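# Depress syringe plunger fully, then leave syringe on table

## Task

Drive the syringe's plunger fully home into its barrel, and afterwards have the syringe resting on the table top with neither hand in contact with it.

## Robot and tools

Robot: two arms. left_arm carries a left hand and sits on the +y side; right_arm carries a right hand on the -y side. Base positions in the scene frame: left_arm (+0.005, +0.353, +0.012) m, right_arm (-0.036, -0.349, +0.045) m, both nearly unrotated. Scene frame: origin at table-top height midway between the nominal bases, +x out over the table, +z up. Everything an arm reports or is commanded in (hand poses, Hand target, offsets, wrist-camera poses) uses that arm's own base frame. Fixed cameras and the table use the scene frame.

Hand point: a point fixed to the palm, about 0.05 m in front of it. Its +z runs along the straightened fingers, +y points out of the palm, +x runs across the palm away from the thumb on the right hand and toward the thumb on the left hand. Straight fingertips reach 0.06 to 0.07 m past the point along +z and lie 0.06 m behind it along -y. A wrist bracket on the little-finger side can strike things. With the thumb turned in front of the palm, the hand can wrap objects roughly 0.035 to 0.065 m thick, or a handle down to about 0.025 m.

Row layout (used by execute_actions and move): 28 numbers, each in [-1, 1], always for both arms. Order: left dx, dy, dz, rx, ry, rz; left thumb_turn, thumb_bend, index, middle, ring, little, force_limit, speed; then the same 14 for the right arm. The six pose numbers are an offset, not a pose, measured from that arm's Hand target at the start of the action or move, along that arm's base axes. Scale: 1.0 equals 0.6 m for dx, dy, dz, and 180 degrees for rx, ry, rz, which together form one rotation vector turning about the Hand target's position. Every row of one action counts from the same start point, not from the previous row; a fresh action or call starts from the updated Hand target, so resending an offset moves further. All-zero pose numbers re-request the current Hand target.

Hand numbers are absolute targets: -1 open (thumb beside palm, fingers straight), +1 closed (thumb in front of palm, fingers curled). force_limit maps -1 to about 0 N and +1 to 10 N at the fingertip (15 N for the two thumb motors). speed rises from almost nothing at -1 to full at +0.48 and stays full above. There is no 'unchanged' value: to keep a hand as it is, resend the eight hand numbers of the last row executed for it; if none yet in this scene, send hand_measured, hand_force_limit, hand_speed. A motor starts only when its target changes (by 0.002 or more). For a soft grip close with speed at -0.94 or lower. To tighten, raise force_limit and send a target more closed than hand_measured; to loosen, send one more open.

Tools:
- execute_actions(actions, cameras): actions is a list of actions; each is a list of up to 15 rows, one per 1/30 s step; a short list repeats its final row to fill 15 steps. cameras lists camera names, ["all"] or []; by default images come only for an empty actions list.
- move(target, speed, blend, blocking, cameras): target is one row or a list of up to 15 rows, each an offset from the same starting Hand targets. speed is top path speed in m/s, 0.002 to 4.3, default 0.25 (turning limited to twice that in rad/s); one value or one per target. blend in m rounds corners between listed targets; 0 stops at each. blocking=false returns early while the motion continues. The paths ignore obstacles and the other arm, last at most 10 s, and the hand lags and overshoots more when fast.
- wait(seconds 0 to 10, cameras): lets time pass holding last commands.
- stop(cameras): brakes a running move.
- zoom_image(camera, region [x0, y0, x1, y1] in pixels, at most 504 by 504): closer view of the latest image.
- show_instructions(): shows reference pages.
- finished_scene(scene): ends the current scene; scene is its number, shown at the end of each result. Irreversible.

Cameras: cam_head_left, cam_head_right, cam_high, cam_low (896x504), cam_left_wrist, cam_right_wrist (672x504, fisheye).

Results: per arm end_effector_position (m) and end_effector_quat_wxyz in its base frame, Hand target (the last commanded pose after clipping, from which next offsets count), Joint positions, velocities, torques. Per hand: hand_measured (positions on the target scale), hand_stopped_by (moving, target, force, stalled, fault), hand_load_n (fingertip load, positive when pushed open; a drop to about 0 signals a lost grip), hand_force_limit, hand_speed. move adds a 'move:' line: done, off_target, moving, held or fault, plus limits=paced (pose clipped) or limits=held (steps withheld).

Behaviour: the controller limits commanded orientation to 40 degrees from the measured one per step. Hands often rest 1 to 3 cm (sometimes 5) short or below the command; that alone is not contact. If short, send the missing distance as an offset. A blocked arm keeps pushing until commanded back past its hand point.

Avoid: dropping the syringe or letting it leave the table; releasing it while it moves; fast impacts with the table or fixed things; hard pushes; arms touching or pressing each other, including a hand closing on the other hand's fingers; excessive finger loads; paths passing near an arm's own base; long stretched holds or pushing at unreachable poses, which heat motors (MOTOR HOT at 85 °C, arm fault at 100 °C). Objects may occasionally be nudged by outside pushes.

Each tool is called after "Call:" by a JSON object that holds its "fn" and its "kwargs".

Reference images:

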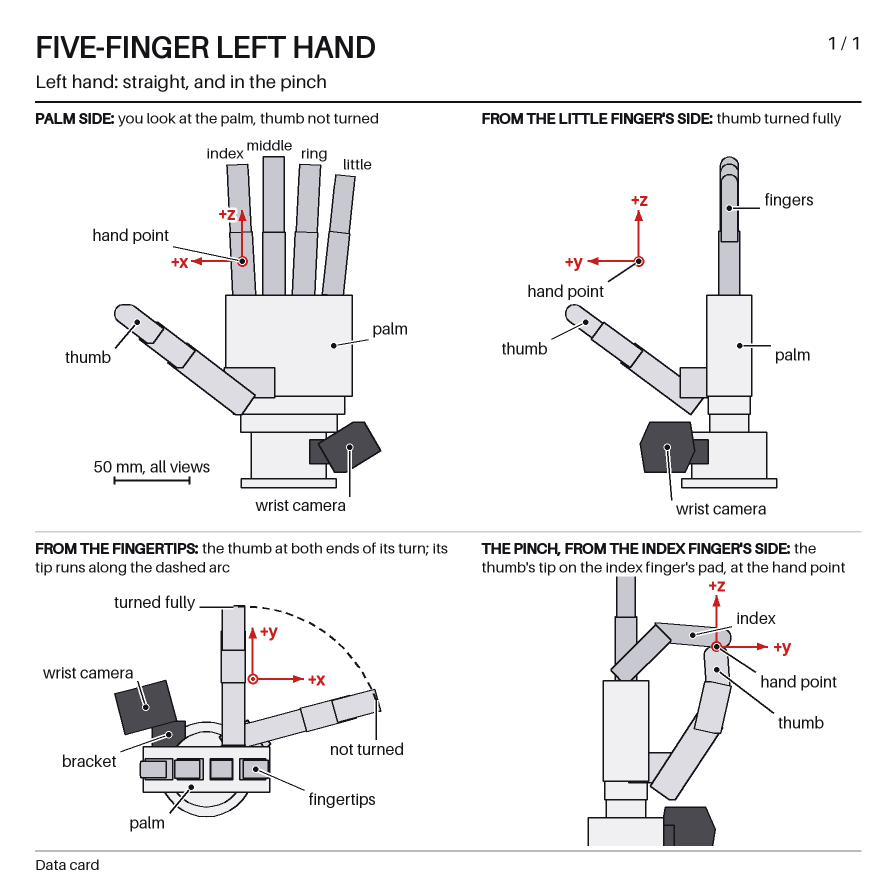

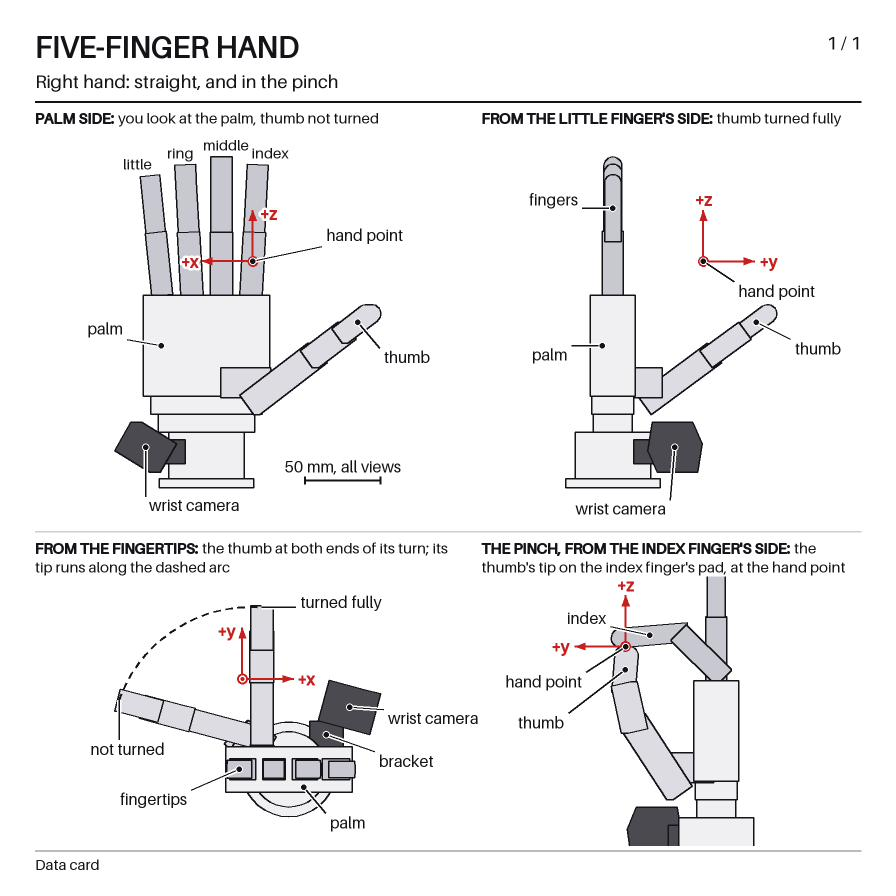

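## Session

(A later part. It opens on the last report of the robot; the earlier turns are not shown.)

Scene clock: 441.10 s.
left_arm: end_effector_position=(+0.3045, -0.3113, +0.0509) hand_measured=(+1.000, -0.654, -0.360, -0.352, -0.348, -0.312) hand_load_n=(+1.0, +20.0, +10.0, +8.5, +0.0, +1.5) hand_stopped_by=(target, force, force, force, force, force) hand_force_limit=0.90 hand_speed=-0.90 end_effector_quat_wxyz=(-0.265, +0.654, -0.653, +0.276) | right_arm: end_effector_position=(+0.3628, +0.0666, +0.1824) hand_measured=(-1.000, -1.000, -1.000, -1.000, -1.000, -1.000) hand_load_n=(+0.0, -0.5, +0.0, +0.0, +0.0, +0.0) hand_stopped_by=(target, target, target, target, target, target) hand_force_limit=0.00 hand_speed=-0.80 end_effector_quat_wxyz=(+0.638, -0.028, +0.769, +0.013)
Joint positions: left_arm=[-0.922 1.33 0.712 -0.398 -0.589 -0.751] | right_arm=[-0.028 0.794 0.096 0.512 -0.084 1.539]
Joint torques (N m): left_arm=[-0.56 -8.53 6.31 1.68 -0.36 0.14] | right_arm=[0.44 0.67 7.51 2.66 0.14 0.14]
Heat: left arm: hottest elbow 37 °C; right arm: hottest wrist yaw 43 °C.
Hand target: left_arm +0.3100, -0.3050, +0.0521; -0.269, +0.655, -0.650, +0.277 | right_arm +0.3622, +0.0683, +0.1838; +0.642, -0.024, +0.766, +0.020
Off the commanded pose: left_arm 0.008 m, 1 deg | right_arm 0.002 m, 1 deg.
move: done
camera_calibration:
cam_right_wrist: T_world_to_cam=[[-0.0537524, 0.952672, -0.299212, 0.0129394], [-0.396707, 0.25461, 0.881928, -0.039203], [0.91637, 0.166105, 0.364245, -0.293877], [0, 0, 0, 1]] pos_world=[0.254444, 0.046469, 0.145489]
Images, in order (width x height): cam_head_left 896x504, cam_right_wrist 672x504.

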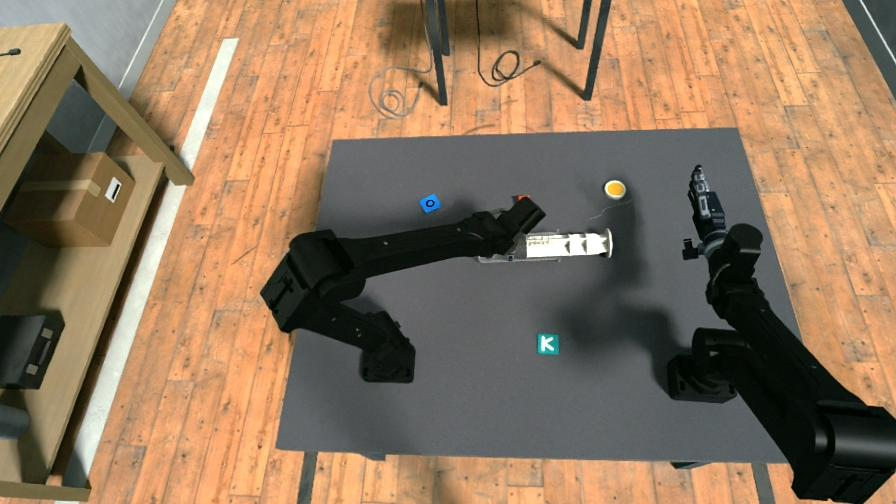

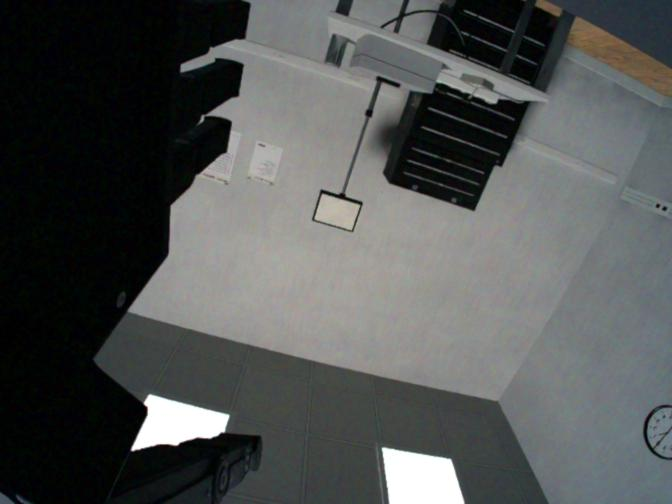

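Call:
{"fn": "move", "kwargs": {"target": [[0,0.005,0,0,0,0,1,-1,-1,-1,-1,-1,0.4,-0.3,0,0,0,0,0,0,-1,-1,-1,-1,-1,-1,0,-0.8],[0,0.02,0.2,0,0,0,1,-1,-1,-1,-1,-1,0.4,-0.3,0.03,0.03,-0.1,0,0,0,-1,-1,-1,-1,-1,-1,0,-0.8],[0.097,0.225,0.28,-0.4458,-0.1493,0.2321,-1,-1,-1,-1,-1,-1,0.4,0,0.03,0.167,-0.21,0,0,0,-1,-1,-1,-1,-1,-1,0,-0.8]], "speed": [0.1,0.2,0.4], "blend": [0,0.05,0], "cameras": ["cam_head_left","cam_left_wrist","cam_right_wrist"]}}

Call:
{"fn": "zoom_image", "kwargs": {"camera": "cam_head_left", "region": [440, 180, 700, 310]}}

Scene clock: 475.97 s.
left_arm: end_effector_position=(+0.3667, -0.1695, +0.2170) hand_measured=(-1.000, -1.000, -1.000, -1.000, -1.000, -1.000) hand_load_n=(-0.5, +0.0, +0.5, +0.0, +0.0, +0.0) hand_stopped_by=(target, target, target, target, target, target) hand_force_limit=0.40 hand_speed=0.00 end_effector_quat_wxyz=(-0.005, +0.769, -0.007, +0.639) | right_arm: end_effector_position=(+0.3789, +0.1657, +0.0528) hand_measured=(-1.000, -1.000, -1.000, -1.000, -1.000, -1.000) hand_load_n=(+0.0, +0.0, +0.0, +0.0, +0.0, +0.0) hand_stopped_by=(target, target, target, target, target, target) hand_force_limit=0.00 hand_speed=-0.80 end_effector_quat_wxyz=(+0.622, -0.032, +0.783, +0.006)
Joint positions: left_arm=[-0.566 0.823 0.225 0.381 -0.555 -1.669] | right_arm=[0.473 1.935 0.146 1.539 0.41 1.642]
Joint torques (N m): left_arm=[-1.96 0.85 7.65 2.86 -0.22 -0.13] | right_arm=[0.38 -4.89 0.57 2.58 0.23 0.15]
Heat: left arm: hottest elbow 36 °C; right arm: hottest wrist yaw 41 °C.
Hand target: left_arm +0.3682, -0.1700, +0.2201; +0.000, +0.766, +0.000, +0.643 | right_arm +0.3802, +0.1685, +0.0576; +0.642, -0.024, +0.766, +0.020
Off the commanded pose: left_arm 0.004 m, 1 deg | right_arm 0.006 m, 4 deg.
joint sent to its limit (right arm) — joint 4 (wrist pitch), upper limit. The joint targets still meet the commanded pose.
move: off_target (right_arm)
camera_calibration:
cam_left_wrist: T_world_to_cam=[[0.0164591, 0.960062, 0.279304, 0.0949937], [-0.301908, -0.261531, 0.916762, -0.127348], [0.953195, -0.0994131, 0.285546, -0.315706], [0, 0, 0, 1]] pos_world=[0.260919, -0.15589, 0.180364]
cam_right_wrist: T_world_to_cam=[[-0.0629041, 0.947987, -0.312031, -0.114442], [-0.357605, 0.270481, 0.893845, 0.0381053], [0.931752, 0.16781, 0.32199, -0.281731], [0, 0, 0, 1]] pos_world=[0.268931, 0.14546, 0.0209449]
Images, in order (width x height): cam_head_left 896x504, cam_left_wrist 672x504, cam_right_wrist 672x504.

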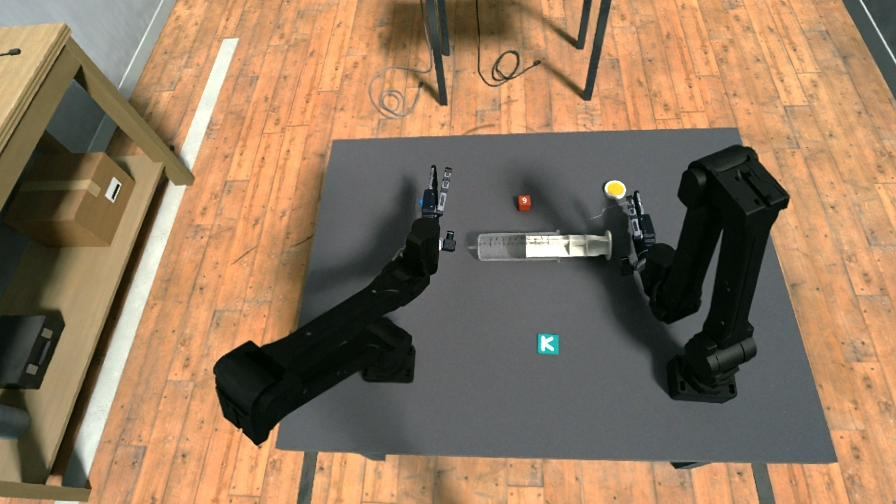

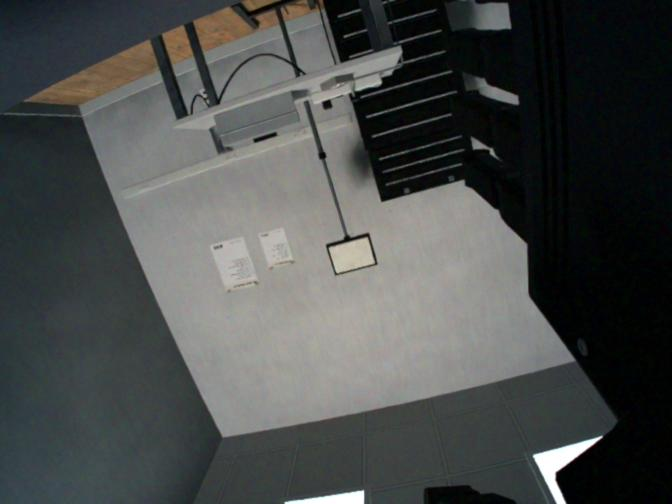

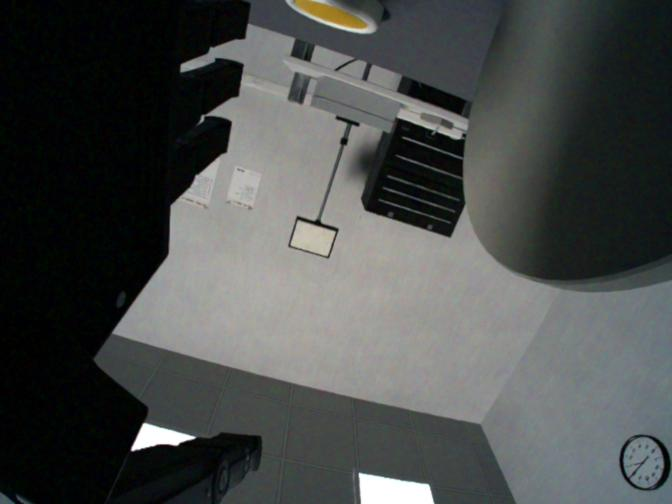

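Scaled by 1.938 from the camera's 896x504 image, which has a finer 1280x720 frame.

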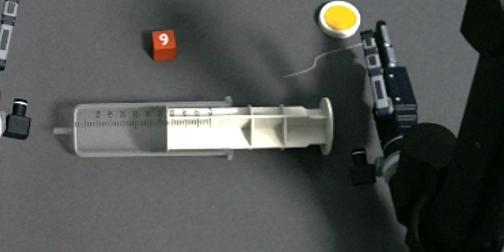

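Call:
{"fn": "move", "kwargs": {"target": [[0,0,-0.19,0,0,0,-1,-1,-1,-1,-1,-1,0.4,0,0,0,0,0,0,0,-1,-1,-1,-1,-1,-1,0,-0.8],[0,-0.06,-0.195,0,0,0,-1,-1,-1,-1,-1,-1,0.4,0,0,0.05,0,0,0,0,-1,-1,-1,-1,-1,-1,0,-0.8]], "speed": [0.15,0.06], "cameras": ["cam_head_left","cam_left_wrist","cam_right_wrist","cam_low"]}}

Call:
{"fn": "zoom_image", "kwargs": {"camera": "cam_head_left", "region": [420, 180, 680, 310]}}

Call:
{"fn": "zoom_image", "kwargs": {"camera": "cam_low", "region": [470, 200, 630, 300]}}

Scene clock: 491.43 s.
left_arm: end_effector_position=(+0.3663, -0.1987, +0.1061) hand_measured=(-1.000, -1.000, -1.000, -1.000, -1.000, -1.000) hand_load_n=(+0.0, +0.0, +0.0, +0.0, +0.0, +0.0) hand_stopped_by=(target, target, target, target, target, target) hand_force_limit=0.40 hand_speed=0.00 end_effector_quat_wxyz=(-0.005, +0.763, +0.001, +0.646) | right_arm: end_effector_position=(+0.3791, +0.1957, +0.0528) hand_measured=(-1.000, -1.000, -1.000, -1.000, -1.000, -1.000) hand_load_n=(+0.0, +0.0, +0.0, +0.0, +0.0, -0.5) hand_stopped_by=(target, target, target, target, target, target) hand_force_limit=0.00 hand_speed=-0.80 end_effector_quat_wxyz=(+0.632, -0.032, +0.774, +0.008)
Joint positions: left_arm=[-0.689 1.63 0.151 1.263 -0.687 -1.701] | right_arm=[0.589 1.961 0.188 1.539 0.522 1.661]
Joint torques (N m): left_arm=[-2.78 -4.42 3.25 1.59 -0.22 -0.12] | right_arm=[0.44 -5.25 0.64 2.54 0.24 0.15]
Heat: left arm: hottest elbow 35 °C; right arm: hottest wrist yaw 40 °C.
Hand target: left_arm +0.3683, -0.2060, +0.1033; +0.000, +0.766, +0.000, +0.643 | right_arm +0.3801, +0.1986, +0.0577; +0.642, -0.024, +0.766, +0.020
Off the commanded pose: left_arm 0.008 m, 1 deg | right_arm 0.006 m, 2 deg.
joint sent to its limit (right arm) — joint 4 (wrist pitch), upper limit. The joint targets still meet the commanded pose.
move: done
camera_calibration:
cam_left_wrist: T_world_to_cam=[[0.000920036, 0.962849, 0.27004, 0.161206], [-0.315775, -0.255943, 0.913662, -0.0270052], [0.948834, -0.0861125, 0.303808, -0.284156], [0, 0, 0, 1]] pos_world=[0.260941, -0.186598, 0.0674704]
cam_right_wrist: T_world_to_cam=[[-0.0582349, 0.948817, -0.310411, -0.144889], [-0.382394, 0.266023, 0.884877, 0.0407998], [0.922163, 0.17023, 0.34733, -0.285172], [0, 0, 0, 1]] pos_world=[0.270139, 0.175164, 0.0179707]
Images, in order (width x height): cam_head_left 896x504, cam_low 896x504, cam_left_wrist 672x504, cam_right_wrist 672x504.

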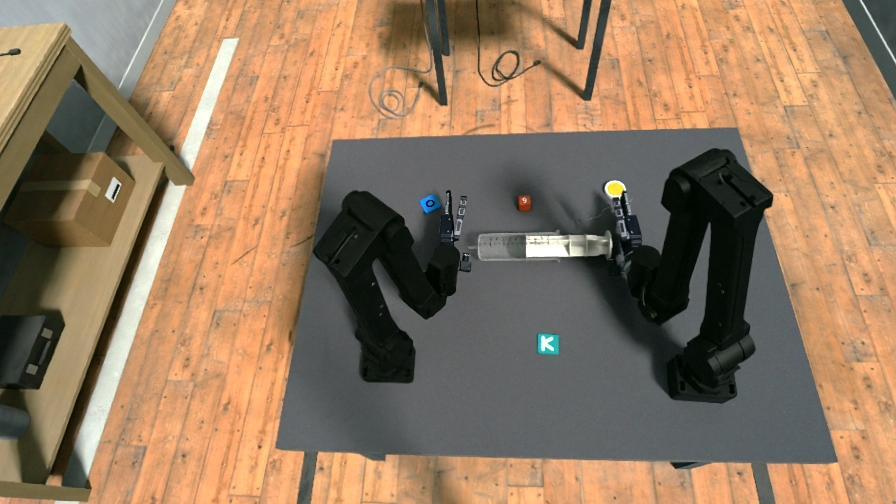

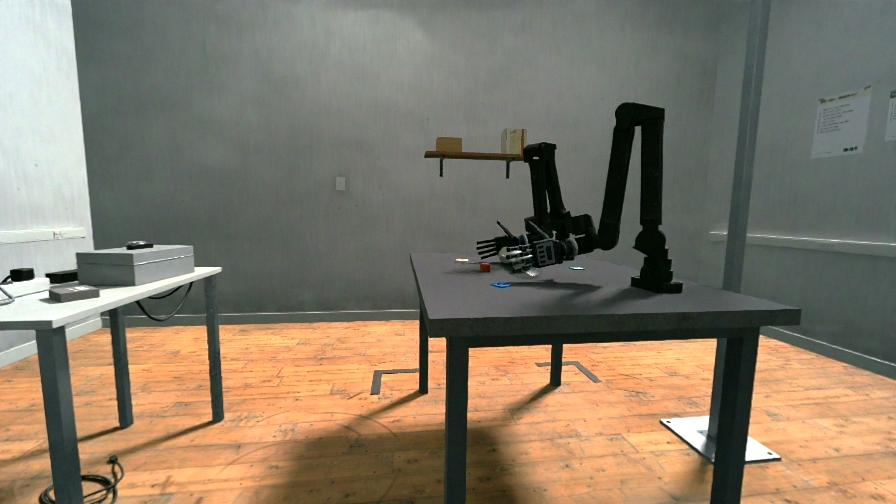

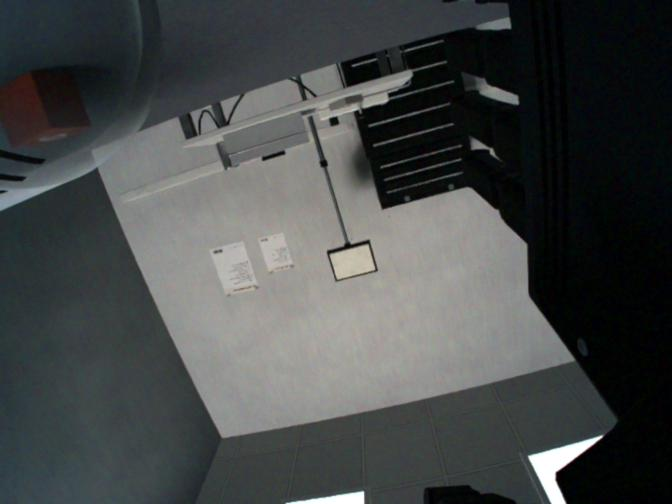

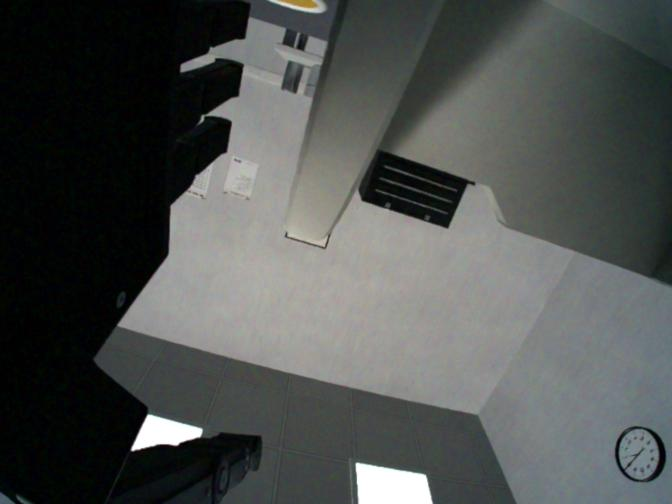

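Scaled by 1.938 from the camera's 896x504 image, which has a finer 1280x720 frame.

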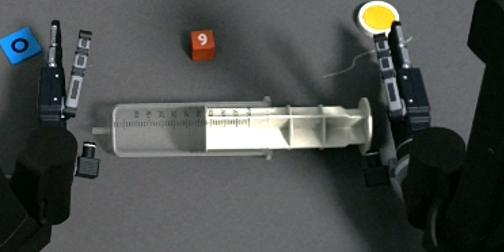

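Scaled by 3.150 from the camera's 896x504 image, which has a finer 1280x720 frame.

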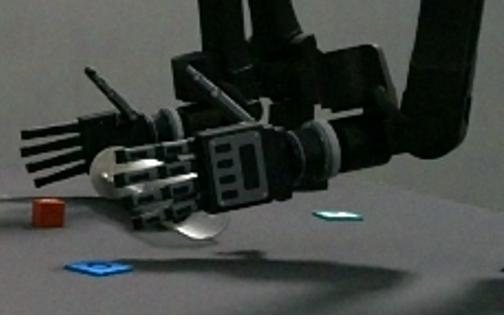

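Call:
{"fn": "move", "kwargs": {"target": [[-0.037,0,0,0,0,0,-1,-1,-1,-1,-1,-1,0.4,0,-0.037,0,0,0,0,0,-1,-1,-1,-1,-1,-1,0,-0.8],[-0.037,-0.04,0,0,0,0,-1,-1,-1,-1,-1,-1,0.4,0,-0.037,0.03,0,0,0,0,-1,-1,-1,-1,-1,-1,0,-0.8],[-0.037,-0.11,0,0,0,0,-1,-1,-1,-1,-1,-1,0.4,0,-0.037,0.11,0,0,0,0,-1,-1,-1,-1,-1,-1,0,-0.8]], "speed": [0.1,0.08,0.05], "blend": [0.01,0.01,0], "cameras": ["cam_head_left","cam_low","cam_right_wrist"]}}

Call:
{"fn": "zoom_image", "kwargs": {"camera": "cam_head_left", "region": [420, 180, 680, 310]}}

Call:
{"fn": "zoom_image", "kwargs": {"camera": "cam_low", "region": [470, 200, 630, 300]}}

Scene clock: 514.80 s.
left_arm: end_effector_position=(+0.3465, -0.2452, +0.0982) hand_measured=(-1.000, -1.000, -1.000, -1.000, -1.000, -1.000) hand_load_n=(-0.5, +0.0, +0.0, +0.0, +0.0, +0.0) hand_stopped_by=(target, target, target, target, target, target) hand_force_limit=0.40 hand_speed=0.00 end_effector_quat_wxyz=(-0.031, +0.767, +0.004, +0.641) | right_arm: end_effector_position=(+0.3576, +0.2380, +0.0490) hand_measured=(-1.000, -1.000, -1.000, -1.000, -1.000, -1.000) hand_load_n=(+0.0, +0.0, +0.0, +0.0, +0.0, +0.0) hand_stopped_by=(target, target, target, target, target, target) hand_force_limit=0.00 hand_speed=-0.80 end_effector_quat_wxyz=(+0.635, -0.019, +0.772, -0.014)
Joint positions: left_arm=[-0.92 1.63 0.22 1.1 -0.951 -1.783] | right_arm=[0.828 1.948 0.228 1.438 0.805 1.73]
Joint torques (N m): left_arm=[-4.37 -5.25 5.33 1.33 0.38 -0.25] | right_arm=[2.43 -6.71 3.36 1.17 -0.51 0.17]
Heat: left arm: hottest elbow 34 °C; right arm: hottest wrist yaw 38 °C.
Hand target: left_arm +0.3460, -0.2720, +0.1032; +0.000, +0.766, +0.000, +0.643 | right_arm +0.3580, +0.2647, +0.0578; +0.642, -0.024, +0.766, +0.020
Off the commanded pose: left_arm 0.027 m, 4 deg | right_arm 0.028 m, 4 deg.
move: off_target (left_arm, right_arm)
camera_calibration:
cam_right_wrist: T_world_to_cam=[[-0.0104294, 0.944743, -0.327646, -0.202744], [-0.376558, 0.299832, 0.87653, 0.0150286], [0.926334, 0.132519, 0.352623, -0.263953], [0, 0, 0, 1]] pos_world=[0.248053, 0.222014, 0.0134747]
Images, in order (width x height): cam_head_left 896x504, cam_low 896x504, cam_right_wrist 672x504.

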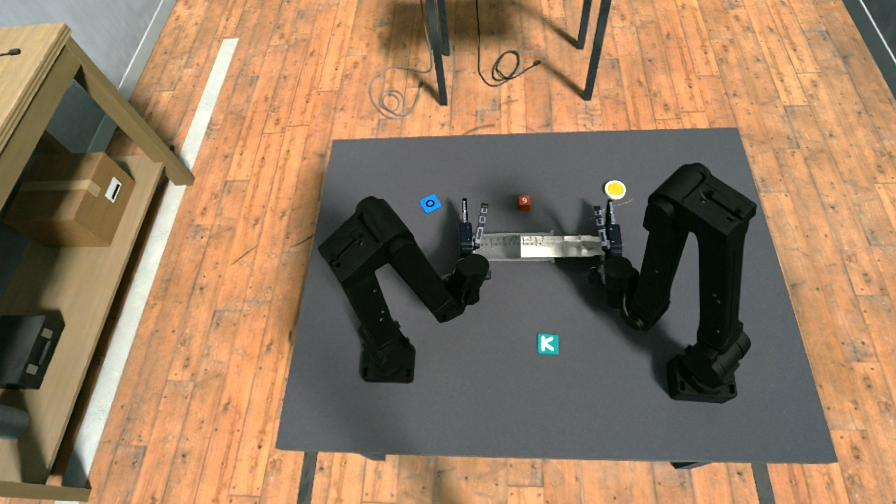

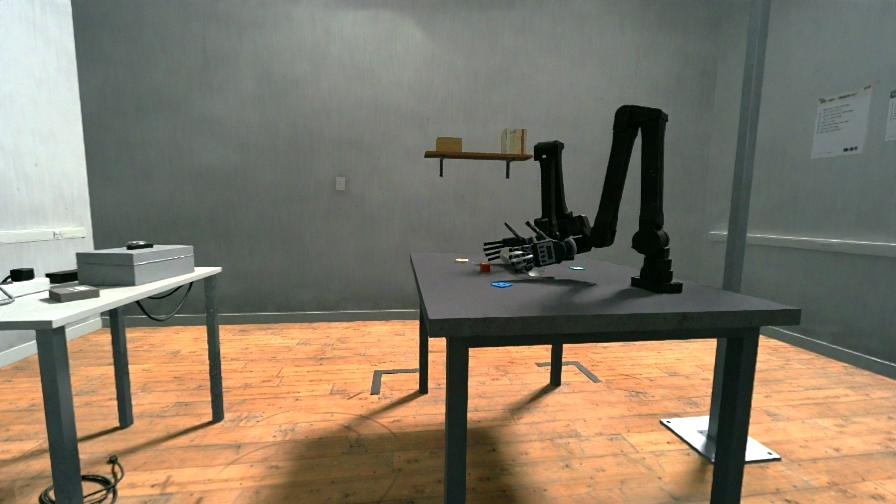

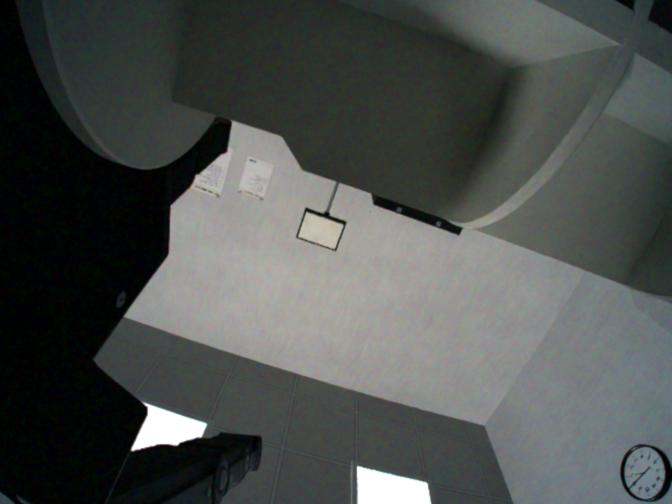

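Scaled by 1.938 from the camera's 896x504 image, which has a finer 1280x720 frame.

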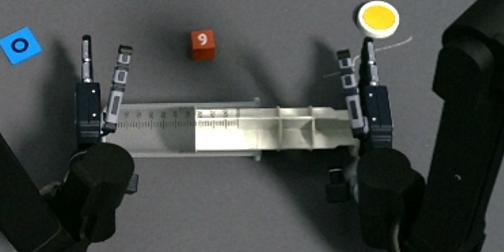

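Scaled by 3.150 from the camera's 896x504 image, which has a finer 1280x720 frame.

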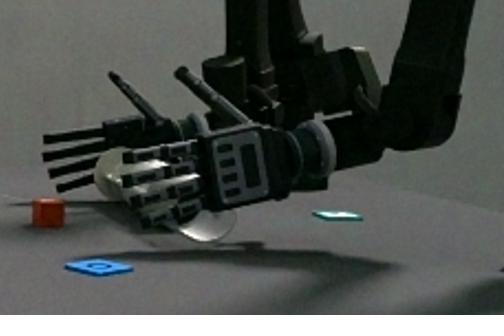

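Call:
{"fn": "move", "kwargs": {"target": [0,-0.09,0.003,0,0,0,-1,-1,-1,-1,-1,-1,0.4,0,0.0,0.09,0,0,0,0.01,-1,-1,-1,-1,-1,-1,0,-0.8], "speed": 0.06, "cameras": ["cam_head_left","cam_low"]}}

Call:
{"fn": "zoom_image", "kwargs": {"camera": "cam_head_left", "region": [420, 180, 680, 310]}}

Call:
{"fn": "zoom_image", "kwargs": {"camera": "cam_low", "region": [470, 200, 630, 300]}}

Scene clock: 525.97 s.
left_arm: end_effector_position=(+0.3494, -0.2454, +0.0925) hand_measured=(-1.000, -1.000, -1.000, -1.000, -1.000, -1.000) hand_load_n=(+0.0, +0.0, +0.0, +0.0, +0.0, +0.0) hand_stopped_by=(target, target, target, target, target, target) hand_force_limit=0.40 hand_speed=0.00 end_effector_quat_wxyz=(-0.095, +0.765, +0.017, +0.637) | right_arm: end_effector_position=(+0.3565, +0.2382, +0.0437) hand_measured=(-1.000, -1.000, -1.000, -1.000, -1.000, -1.000) hand_load_n=(+0.0, +0.0, +0.0, +0.0, +0.0, +0.0) hand_stopped_by=(target, target, target, target, target, target) hand_force_limit=0.00 hand_speed=-0.80 end_effector_quat_wxyz=(+0.627, -0.011, +0.777, -0.056)
Joint positions: left_arm=[-0.975 1.627 0.271 0.958 -1.115 -1.805] | right_arm=[0.881 1.902 0.247 1.301 0.926 1.755]
Joint torques (N m): left_arm=[-8.18 -4.95 9.88 0.81 2.71 -0.57] | right_arm=[6.59 -6.07 9.18 1.01 -2.22 0.19]
Heat: left arm: hottest elbow 34 °C; right arm: hottest wrist yaw 38 °C.
Hand target: left_arm +0.3461, -0.3261, +0.1051; +0.000, +0.766, +0.000, +0.643 | right_arm +0.3579, +0.3186, +0.0576; +0.642, -0.036, +0.766, +0.030
Off the commanded pose: left_arm 0.082 m, 11 deg | right_arm 0.082 m, 11 deg.
move: off_target (left_arm, right_arm)
Images, in order (width x height): cam_head_left 896x504, cam_low 896x504.

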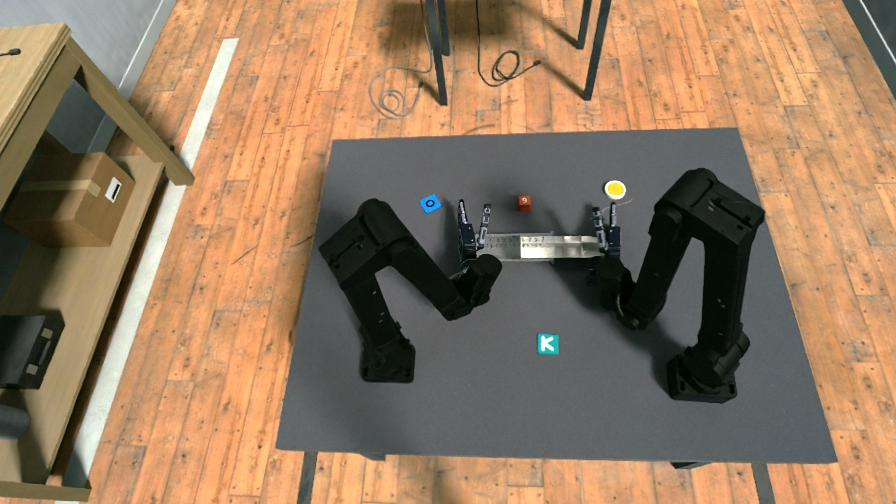

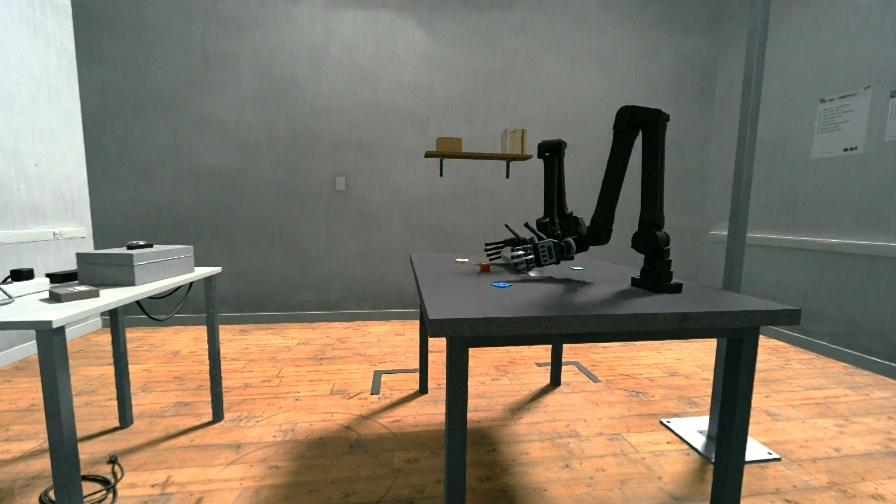

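Scaled by 1.938 from the camera's 896x504 image, which has a finer 1280x720 frame.

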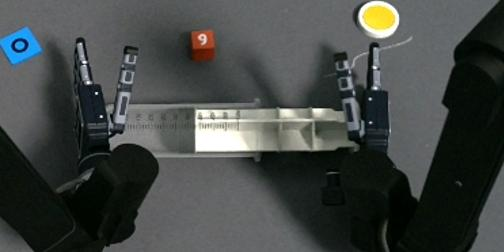

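Scaled by 3.150 from the camera's 896x504 image, which has a finer 1280x720 frame.

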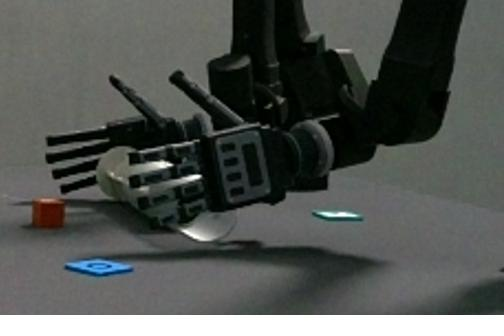

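Call:
{"fn": "move", "kwargs": {"target": [-0.004,-0.075,0.012,-0.04,0,0,-1,-1,-1,-1,-1,-1,0.4,0,0.0,0.075,0.012,0.04,0,0.0,-1,-1,-1,-1,-1,-1,0,-0.8], "speed": 0.06, "cameras": ["cam_head_left","cam_right_wrist"]}}

Call:
{"fn": "zoom_image", "kwargs": {"camera": "cam_head_left", "region": [420, 180, 680, 310]}}

Scene clock: 534.40 s.
left_arm: end_effector_position=(+0.3465, -0.2414, +0.0938) hand_measured=(-1.000, -1.000, -1.000, -1.000, -1.000, -1.000) hand_load_n=(+0.0, +0.0, +0.0, +0.0, +0.0, +0.0) hand_stopped_by=(target, target, target, target, target, target) hand_force_limit=0.40 hand_speed=0.00 end_effector_quat_wxyz=(-0.108, +0.760, +0.053, +0.639) | right_arm: end_effector_position=(+0.3502, +0.2361, +0.0401) hand_measured=(-1.000, -1.000, -1.000, -1.000, -1.000, -1.000) hand_load_n=(-0.5, +0.0, +0.0, +0.0, +0.0, +0.0) hand_stopped_by=(target, target, target, target, target, target) hand_force_limit=0.00 hand_speed=-0.80 end_effector_quat_wxyz=(+0.623, +0.025, +0.780, -0.062)
Joint positions: left_arm=[-1.01 1.622 0.294 0.854 -1.21 -1.92] | right_arm=[0.935 1.892 0.258 1.204 1.025 1.877]
Joint torques (N m): left_arm=[-11.34 -3.55 13.9 1.36 4.4 -0.94] | right_arm=[9.23 -6.3 14.28 1.37 -3.39 0.35]
Heat: left arm: hottest wrist yaw 35 °C; right arm: hottest wrist yaw 42 °C.
Hand target: left_arm +0.3437, -0.3710, +0.1122; +0.048, +0.764, +0.040, +0.642 | right_arm +0.3579, +0.3637, +0.0650; +0.643, +0.005, +0.762, +0.078
Off the commanded pose: left_arm 0.131 m, 18 deg | right_arm 0.130 m, 17 deg.
move: off_target (left_arm, right_arm)
camera_calibration:
cam_right_wrist: T_world_to_cam=[[0.103871, 0.932252, -0.34658, -0.240294], [-0.310832, 0.361438, 0.87906, -0.0170511], [0.944772, 0.0164189, 0.327317, -0.2317], [0, 0, 0, 1]] pos_world=[0.238564, 0.233982, 0.00754738]
Images, in order (width x height): cam_head_left 896x504, cam_right_wrist 672x504.

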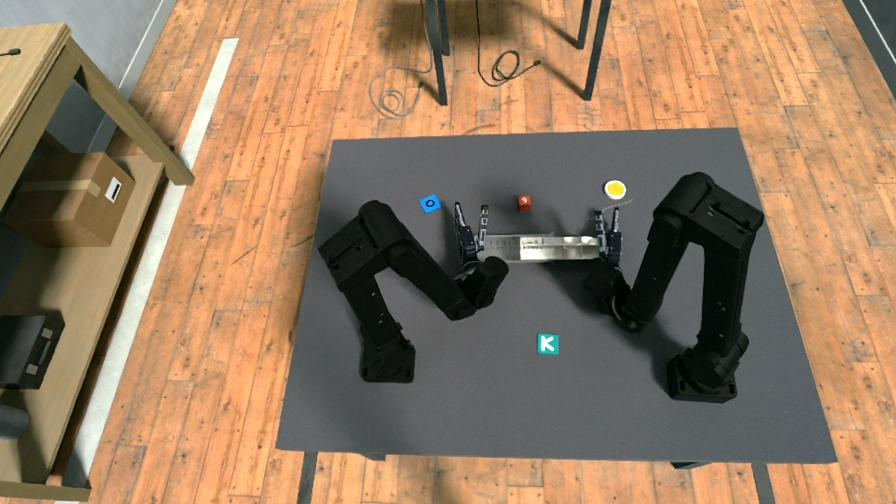

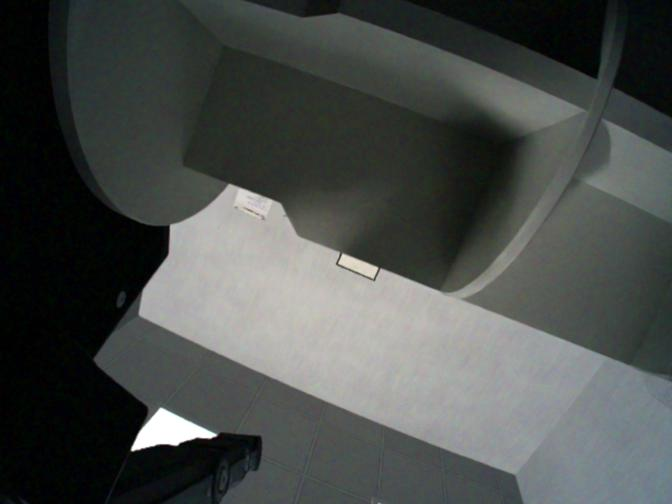

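Scaled by 1.938 from the camera's 896x504 image, which has a finer 1280x720 frame.

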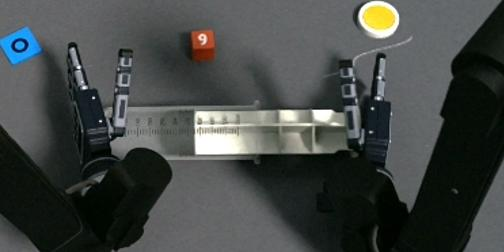

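Call:
{"fn": "move", "kwargs": {"target": [0,-0.065,0.008,-0.01,0,-0.03,-1,-1,-1,-1,-1,-1,0.4,0,0.0,0.065,0.01,0.01,0,0.03,-1,-1,-1,-1,-1,-1,0,-0.8], "speed": 0.08, "cameras": ["cam_head_left"]}}

Call:
{"fn": "zoom_image", "kwargs": {"camera": "cam_head_left", "region": [420, 180, 680, 310]}}

Scene clock: 539.50 s.
left_arm: end_effector_position=(+0.3407, -0.2880, +0.0962) hand_measured=(-1.000, -1.000, -1.000, -1.000, -1.000, -1.000) hand_load_n=(+0.0, +0.0, +0.0, +0.0, +0.0, +0.0) hand_stopped_by=(target, target, target, target, target, target) hand_force_limit=0.40 hand_speed=0.00 end_effector_quat_wxyz=(-0.052, +0.768, +0.027, +0.637) | right_arm: end_effector_position=(+0.3421, +0.2896, +0.0426) hand_measured=(-1.000, -1.000, -1.000, -1.000, -1.000, -1.000) hand_load_n=(+0.0, +0.0, +0.0, +0.0, +0.0, -0.5) hand_stopped_by=(target, target, target, target, target, target) hand_force_limit=0.00 hand_speed=-0.80 end_effector_quat_wxyz=(+0.622, -0.015, +0.783, -0.006)
Joint positions: left_arm=[-1.062 1.636 0.343 0.841 -1.14 -1.94] | right_arm=[0.997 1.887 0.31 1.176 0.949 1.875]
Joint torques (N m): left_arm=[-2.2 -7.71 3.43 1.58 0.18 -0.06] | right_arm=[0.38 -6.42 1.73 1.54 -0.07 0.01]
Heat: left arm: hottest wrist yaw 40 °C; right arm: hottest wrist yaw 45 °C.
Hand target: left_arm +0.3395, -0.2939, +0.0974; -0.042, +0.770, +0.024, +0.637 (not the last commanded pose) | right_arm +0.3405, +0.2949, +0.0440; +0.622, -0.018, +0.783, +0.002 (not the last commanded pose)
Off the commanded pose: left_arm 0.124 m, 16 deg | right_arm 0.118 m, 15 deg.
move: held (left_arm, right_arm; a check stopped the path); limits=held
pose unreachable (left arm): on one or more control steps of this call, first in action 0 (counted from 0), this arm could not follow its commanded pose, so it was not sent that pose on those steps. It may still have moved: this result reports where it is.
cause: moving toward the commanded pose would bring a part of the arm too close to another arm (a part of this arm just beyond joint 4 (wrist pitch) and a part of the right arm just beyond its joint 4 (wrist pitch), along the way the arms are being sent, or toward where that arm still pushes).
pose unreachable (right arm): on one or more control steps of this call, first in action 0 (counted from 0), this arm could not follow its commanded pose, so it was not sent that pose on those steps. It may still have moved: this result reports where it is.
cause: moving toward the commanded pose would bring a part of the arm too close to another arm (a part of this arm just beyond joint 4 (wrist pitch) and a part of the left arm just beyond its joint 4 (wrist pitch), along the way the arms are being sent, or toward where that arm still pushes).
Images, in order (width x height): cam_head_left 896x504.

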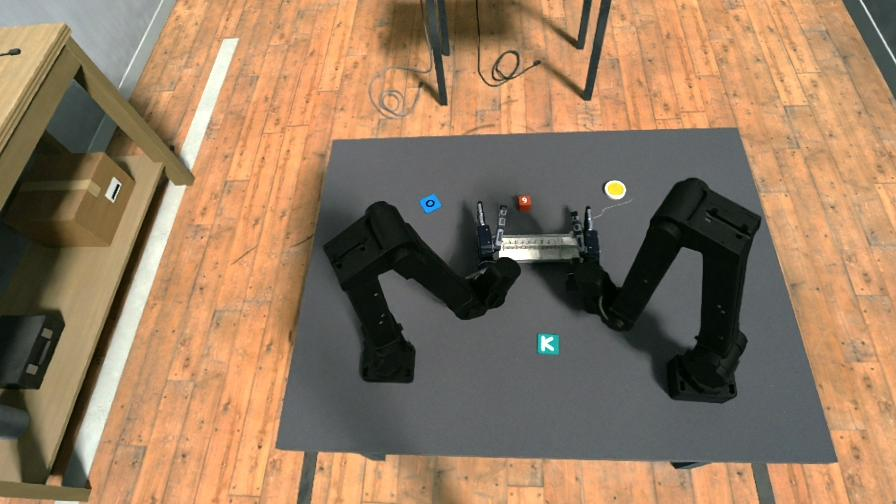

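Scaled by 1.938 from the camera's 896x504 image, which has a finer 1280x720 frame.

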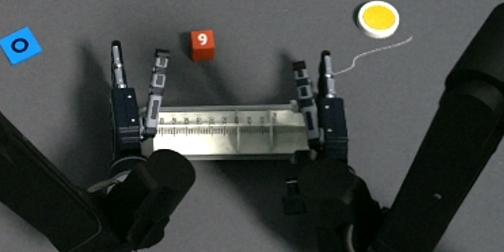

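Call:
{"fn": "wait", "kwargs": {"seconds": 0.1, "cameras": ["cam_left_wrist","cam_right_wrist","cam_head_right","cam_high"]}}

Call:
{"fn": "zoom_image", "kwargs": {"camera": "cam_high", "region": [320, 170, 420, 310]}}

Scene clock: 543.17 s.
left_arm: end_effector_position=(+0.3407, -0.2880, +0.0962) hand_measured=(-1.000, -1.000, -1.000, -1.000, -1.000, -1.000) hand_load_n=(+0.0, +0.0, +0.0, +0.0, +0.0, +0.5) hand_stopped_by=(target, target, target, target, target, target) hand_force_limit=0.40 hand_speed=0.00 end_effector_quat_wxyz=(-0.052, +0.768, +0.027, +0.637) | right_arm: end_effector_position=(+0.3420, +0.2895, +0.0425) hand_measured=(-1.000, -1.000, -1.000, -1.000, -1.000, -1.000) hand_load_n=(+0.0, +0.0, +0.0, +0.0, +0.0, +0.0) hand_stopped_by=(target, target, target, target, target, target) hand_force_limit=0.00 hand_speed=-0.80 end_effector_quat_wxyz=(+0.622, -0.015, +0.783, -0.006)
Joint positions: left_arm=[-1.062 1.636 0.343 0.841 -1.14 -1.94] | right_arm=[0.997 1.887 0.31 1.176 0.949 1.875]
Joint torques (N m): left_arm=[-2.26 -7.71 3.38 1.58 0.18 -0.06] | right_arm=[0.38 -6.36 1.68 1.52 -0.05 0.01]
Heat: left arm: hottest wrist yaw 38 °C; right arm: hottest wrist yaw 44 °C.
Hand target: left_arm +0.3395, -0.2939, +0.0974; -0.042, +0.770, +0.024, +0.637 (not the last commanded pose) | right_arm +0.3405, +0.2948, +0.0440; +0.622, -0.018, +0.783, +0.002 (not the last commanded pose)
Off the commanded pose: left_arm 0.124 m, 16 deg | right_arm 0.118 m, 15 deg.
wait: 0.10 s; at rest from the start
camera_calibration:
cam_left_wrist: T_world_to_cam=[[-0.0903335, 0.947629, 0.306332, 0.273101], [-0.268509, -0.319373, 0.908792, -0.0827777], [0.959032, -0.000158405, 0.283297, -0.24135], [0, 0, 0, 1]] pos_world=[0.233906, -0.285274, 0.0599418]
cam_right_wrist: T_world_to_cam=[[-0.0235407, 0.950495, -0.309846, -0.251648], [-0.345885, 0.283048, 0.894566, -0.00694902], [0.937982, 0.12823, 0.322099, -0.255515], [0, 0, 0, 1]] pos_world=[0.231341, 0.273922, 0.0105452]
Images, in order (width x height): cam_head_right 896x504, cam_high 896x504, cam_left_wrist 672x504, cam_right_wrist 672x504.

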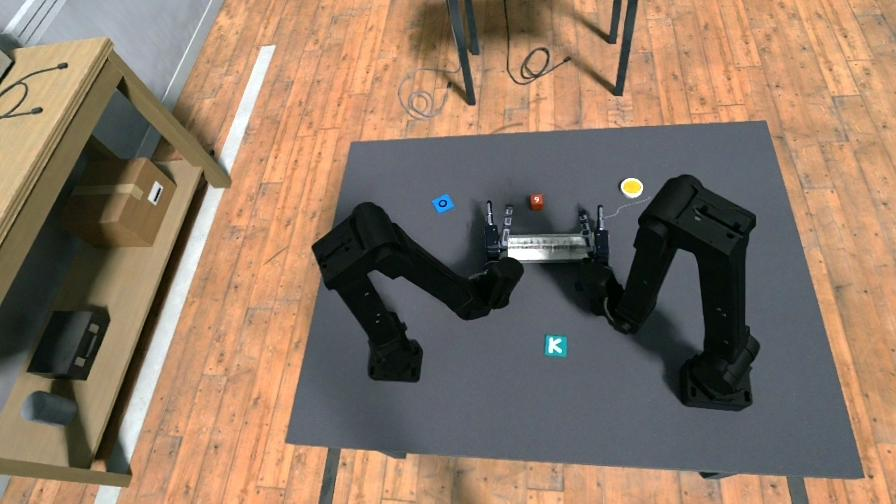

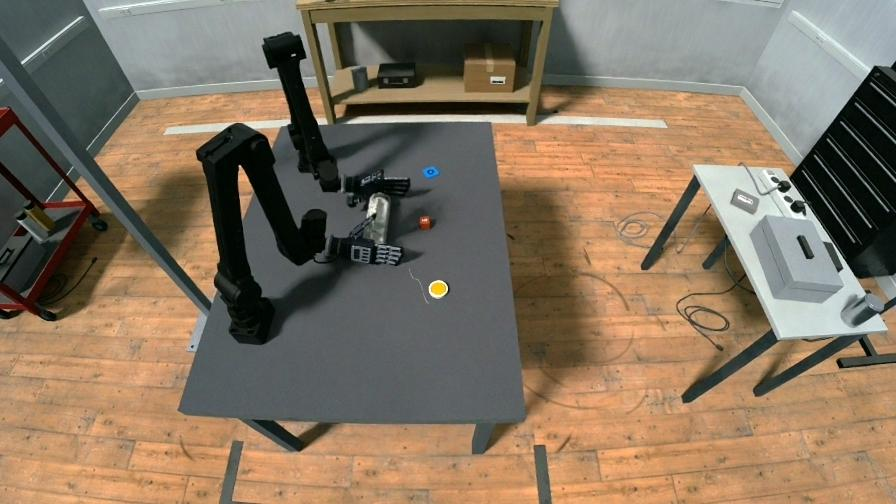

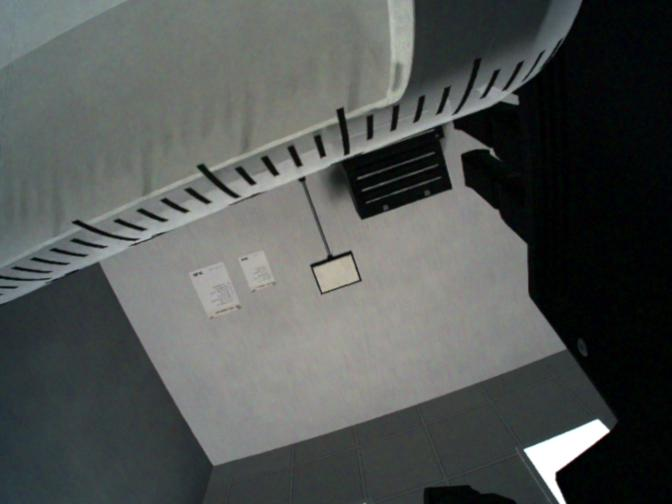

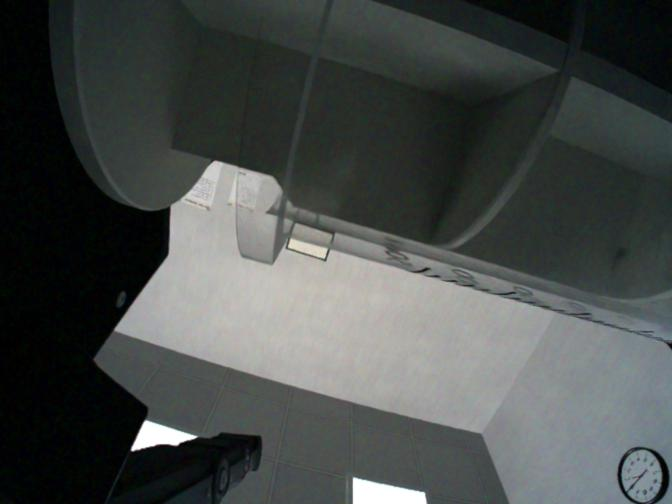

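Scaled by 3.600 from the camera's 896x504 image, which has a finer 1280x720 frame.

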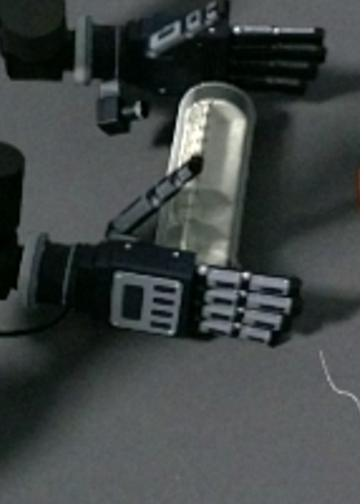

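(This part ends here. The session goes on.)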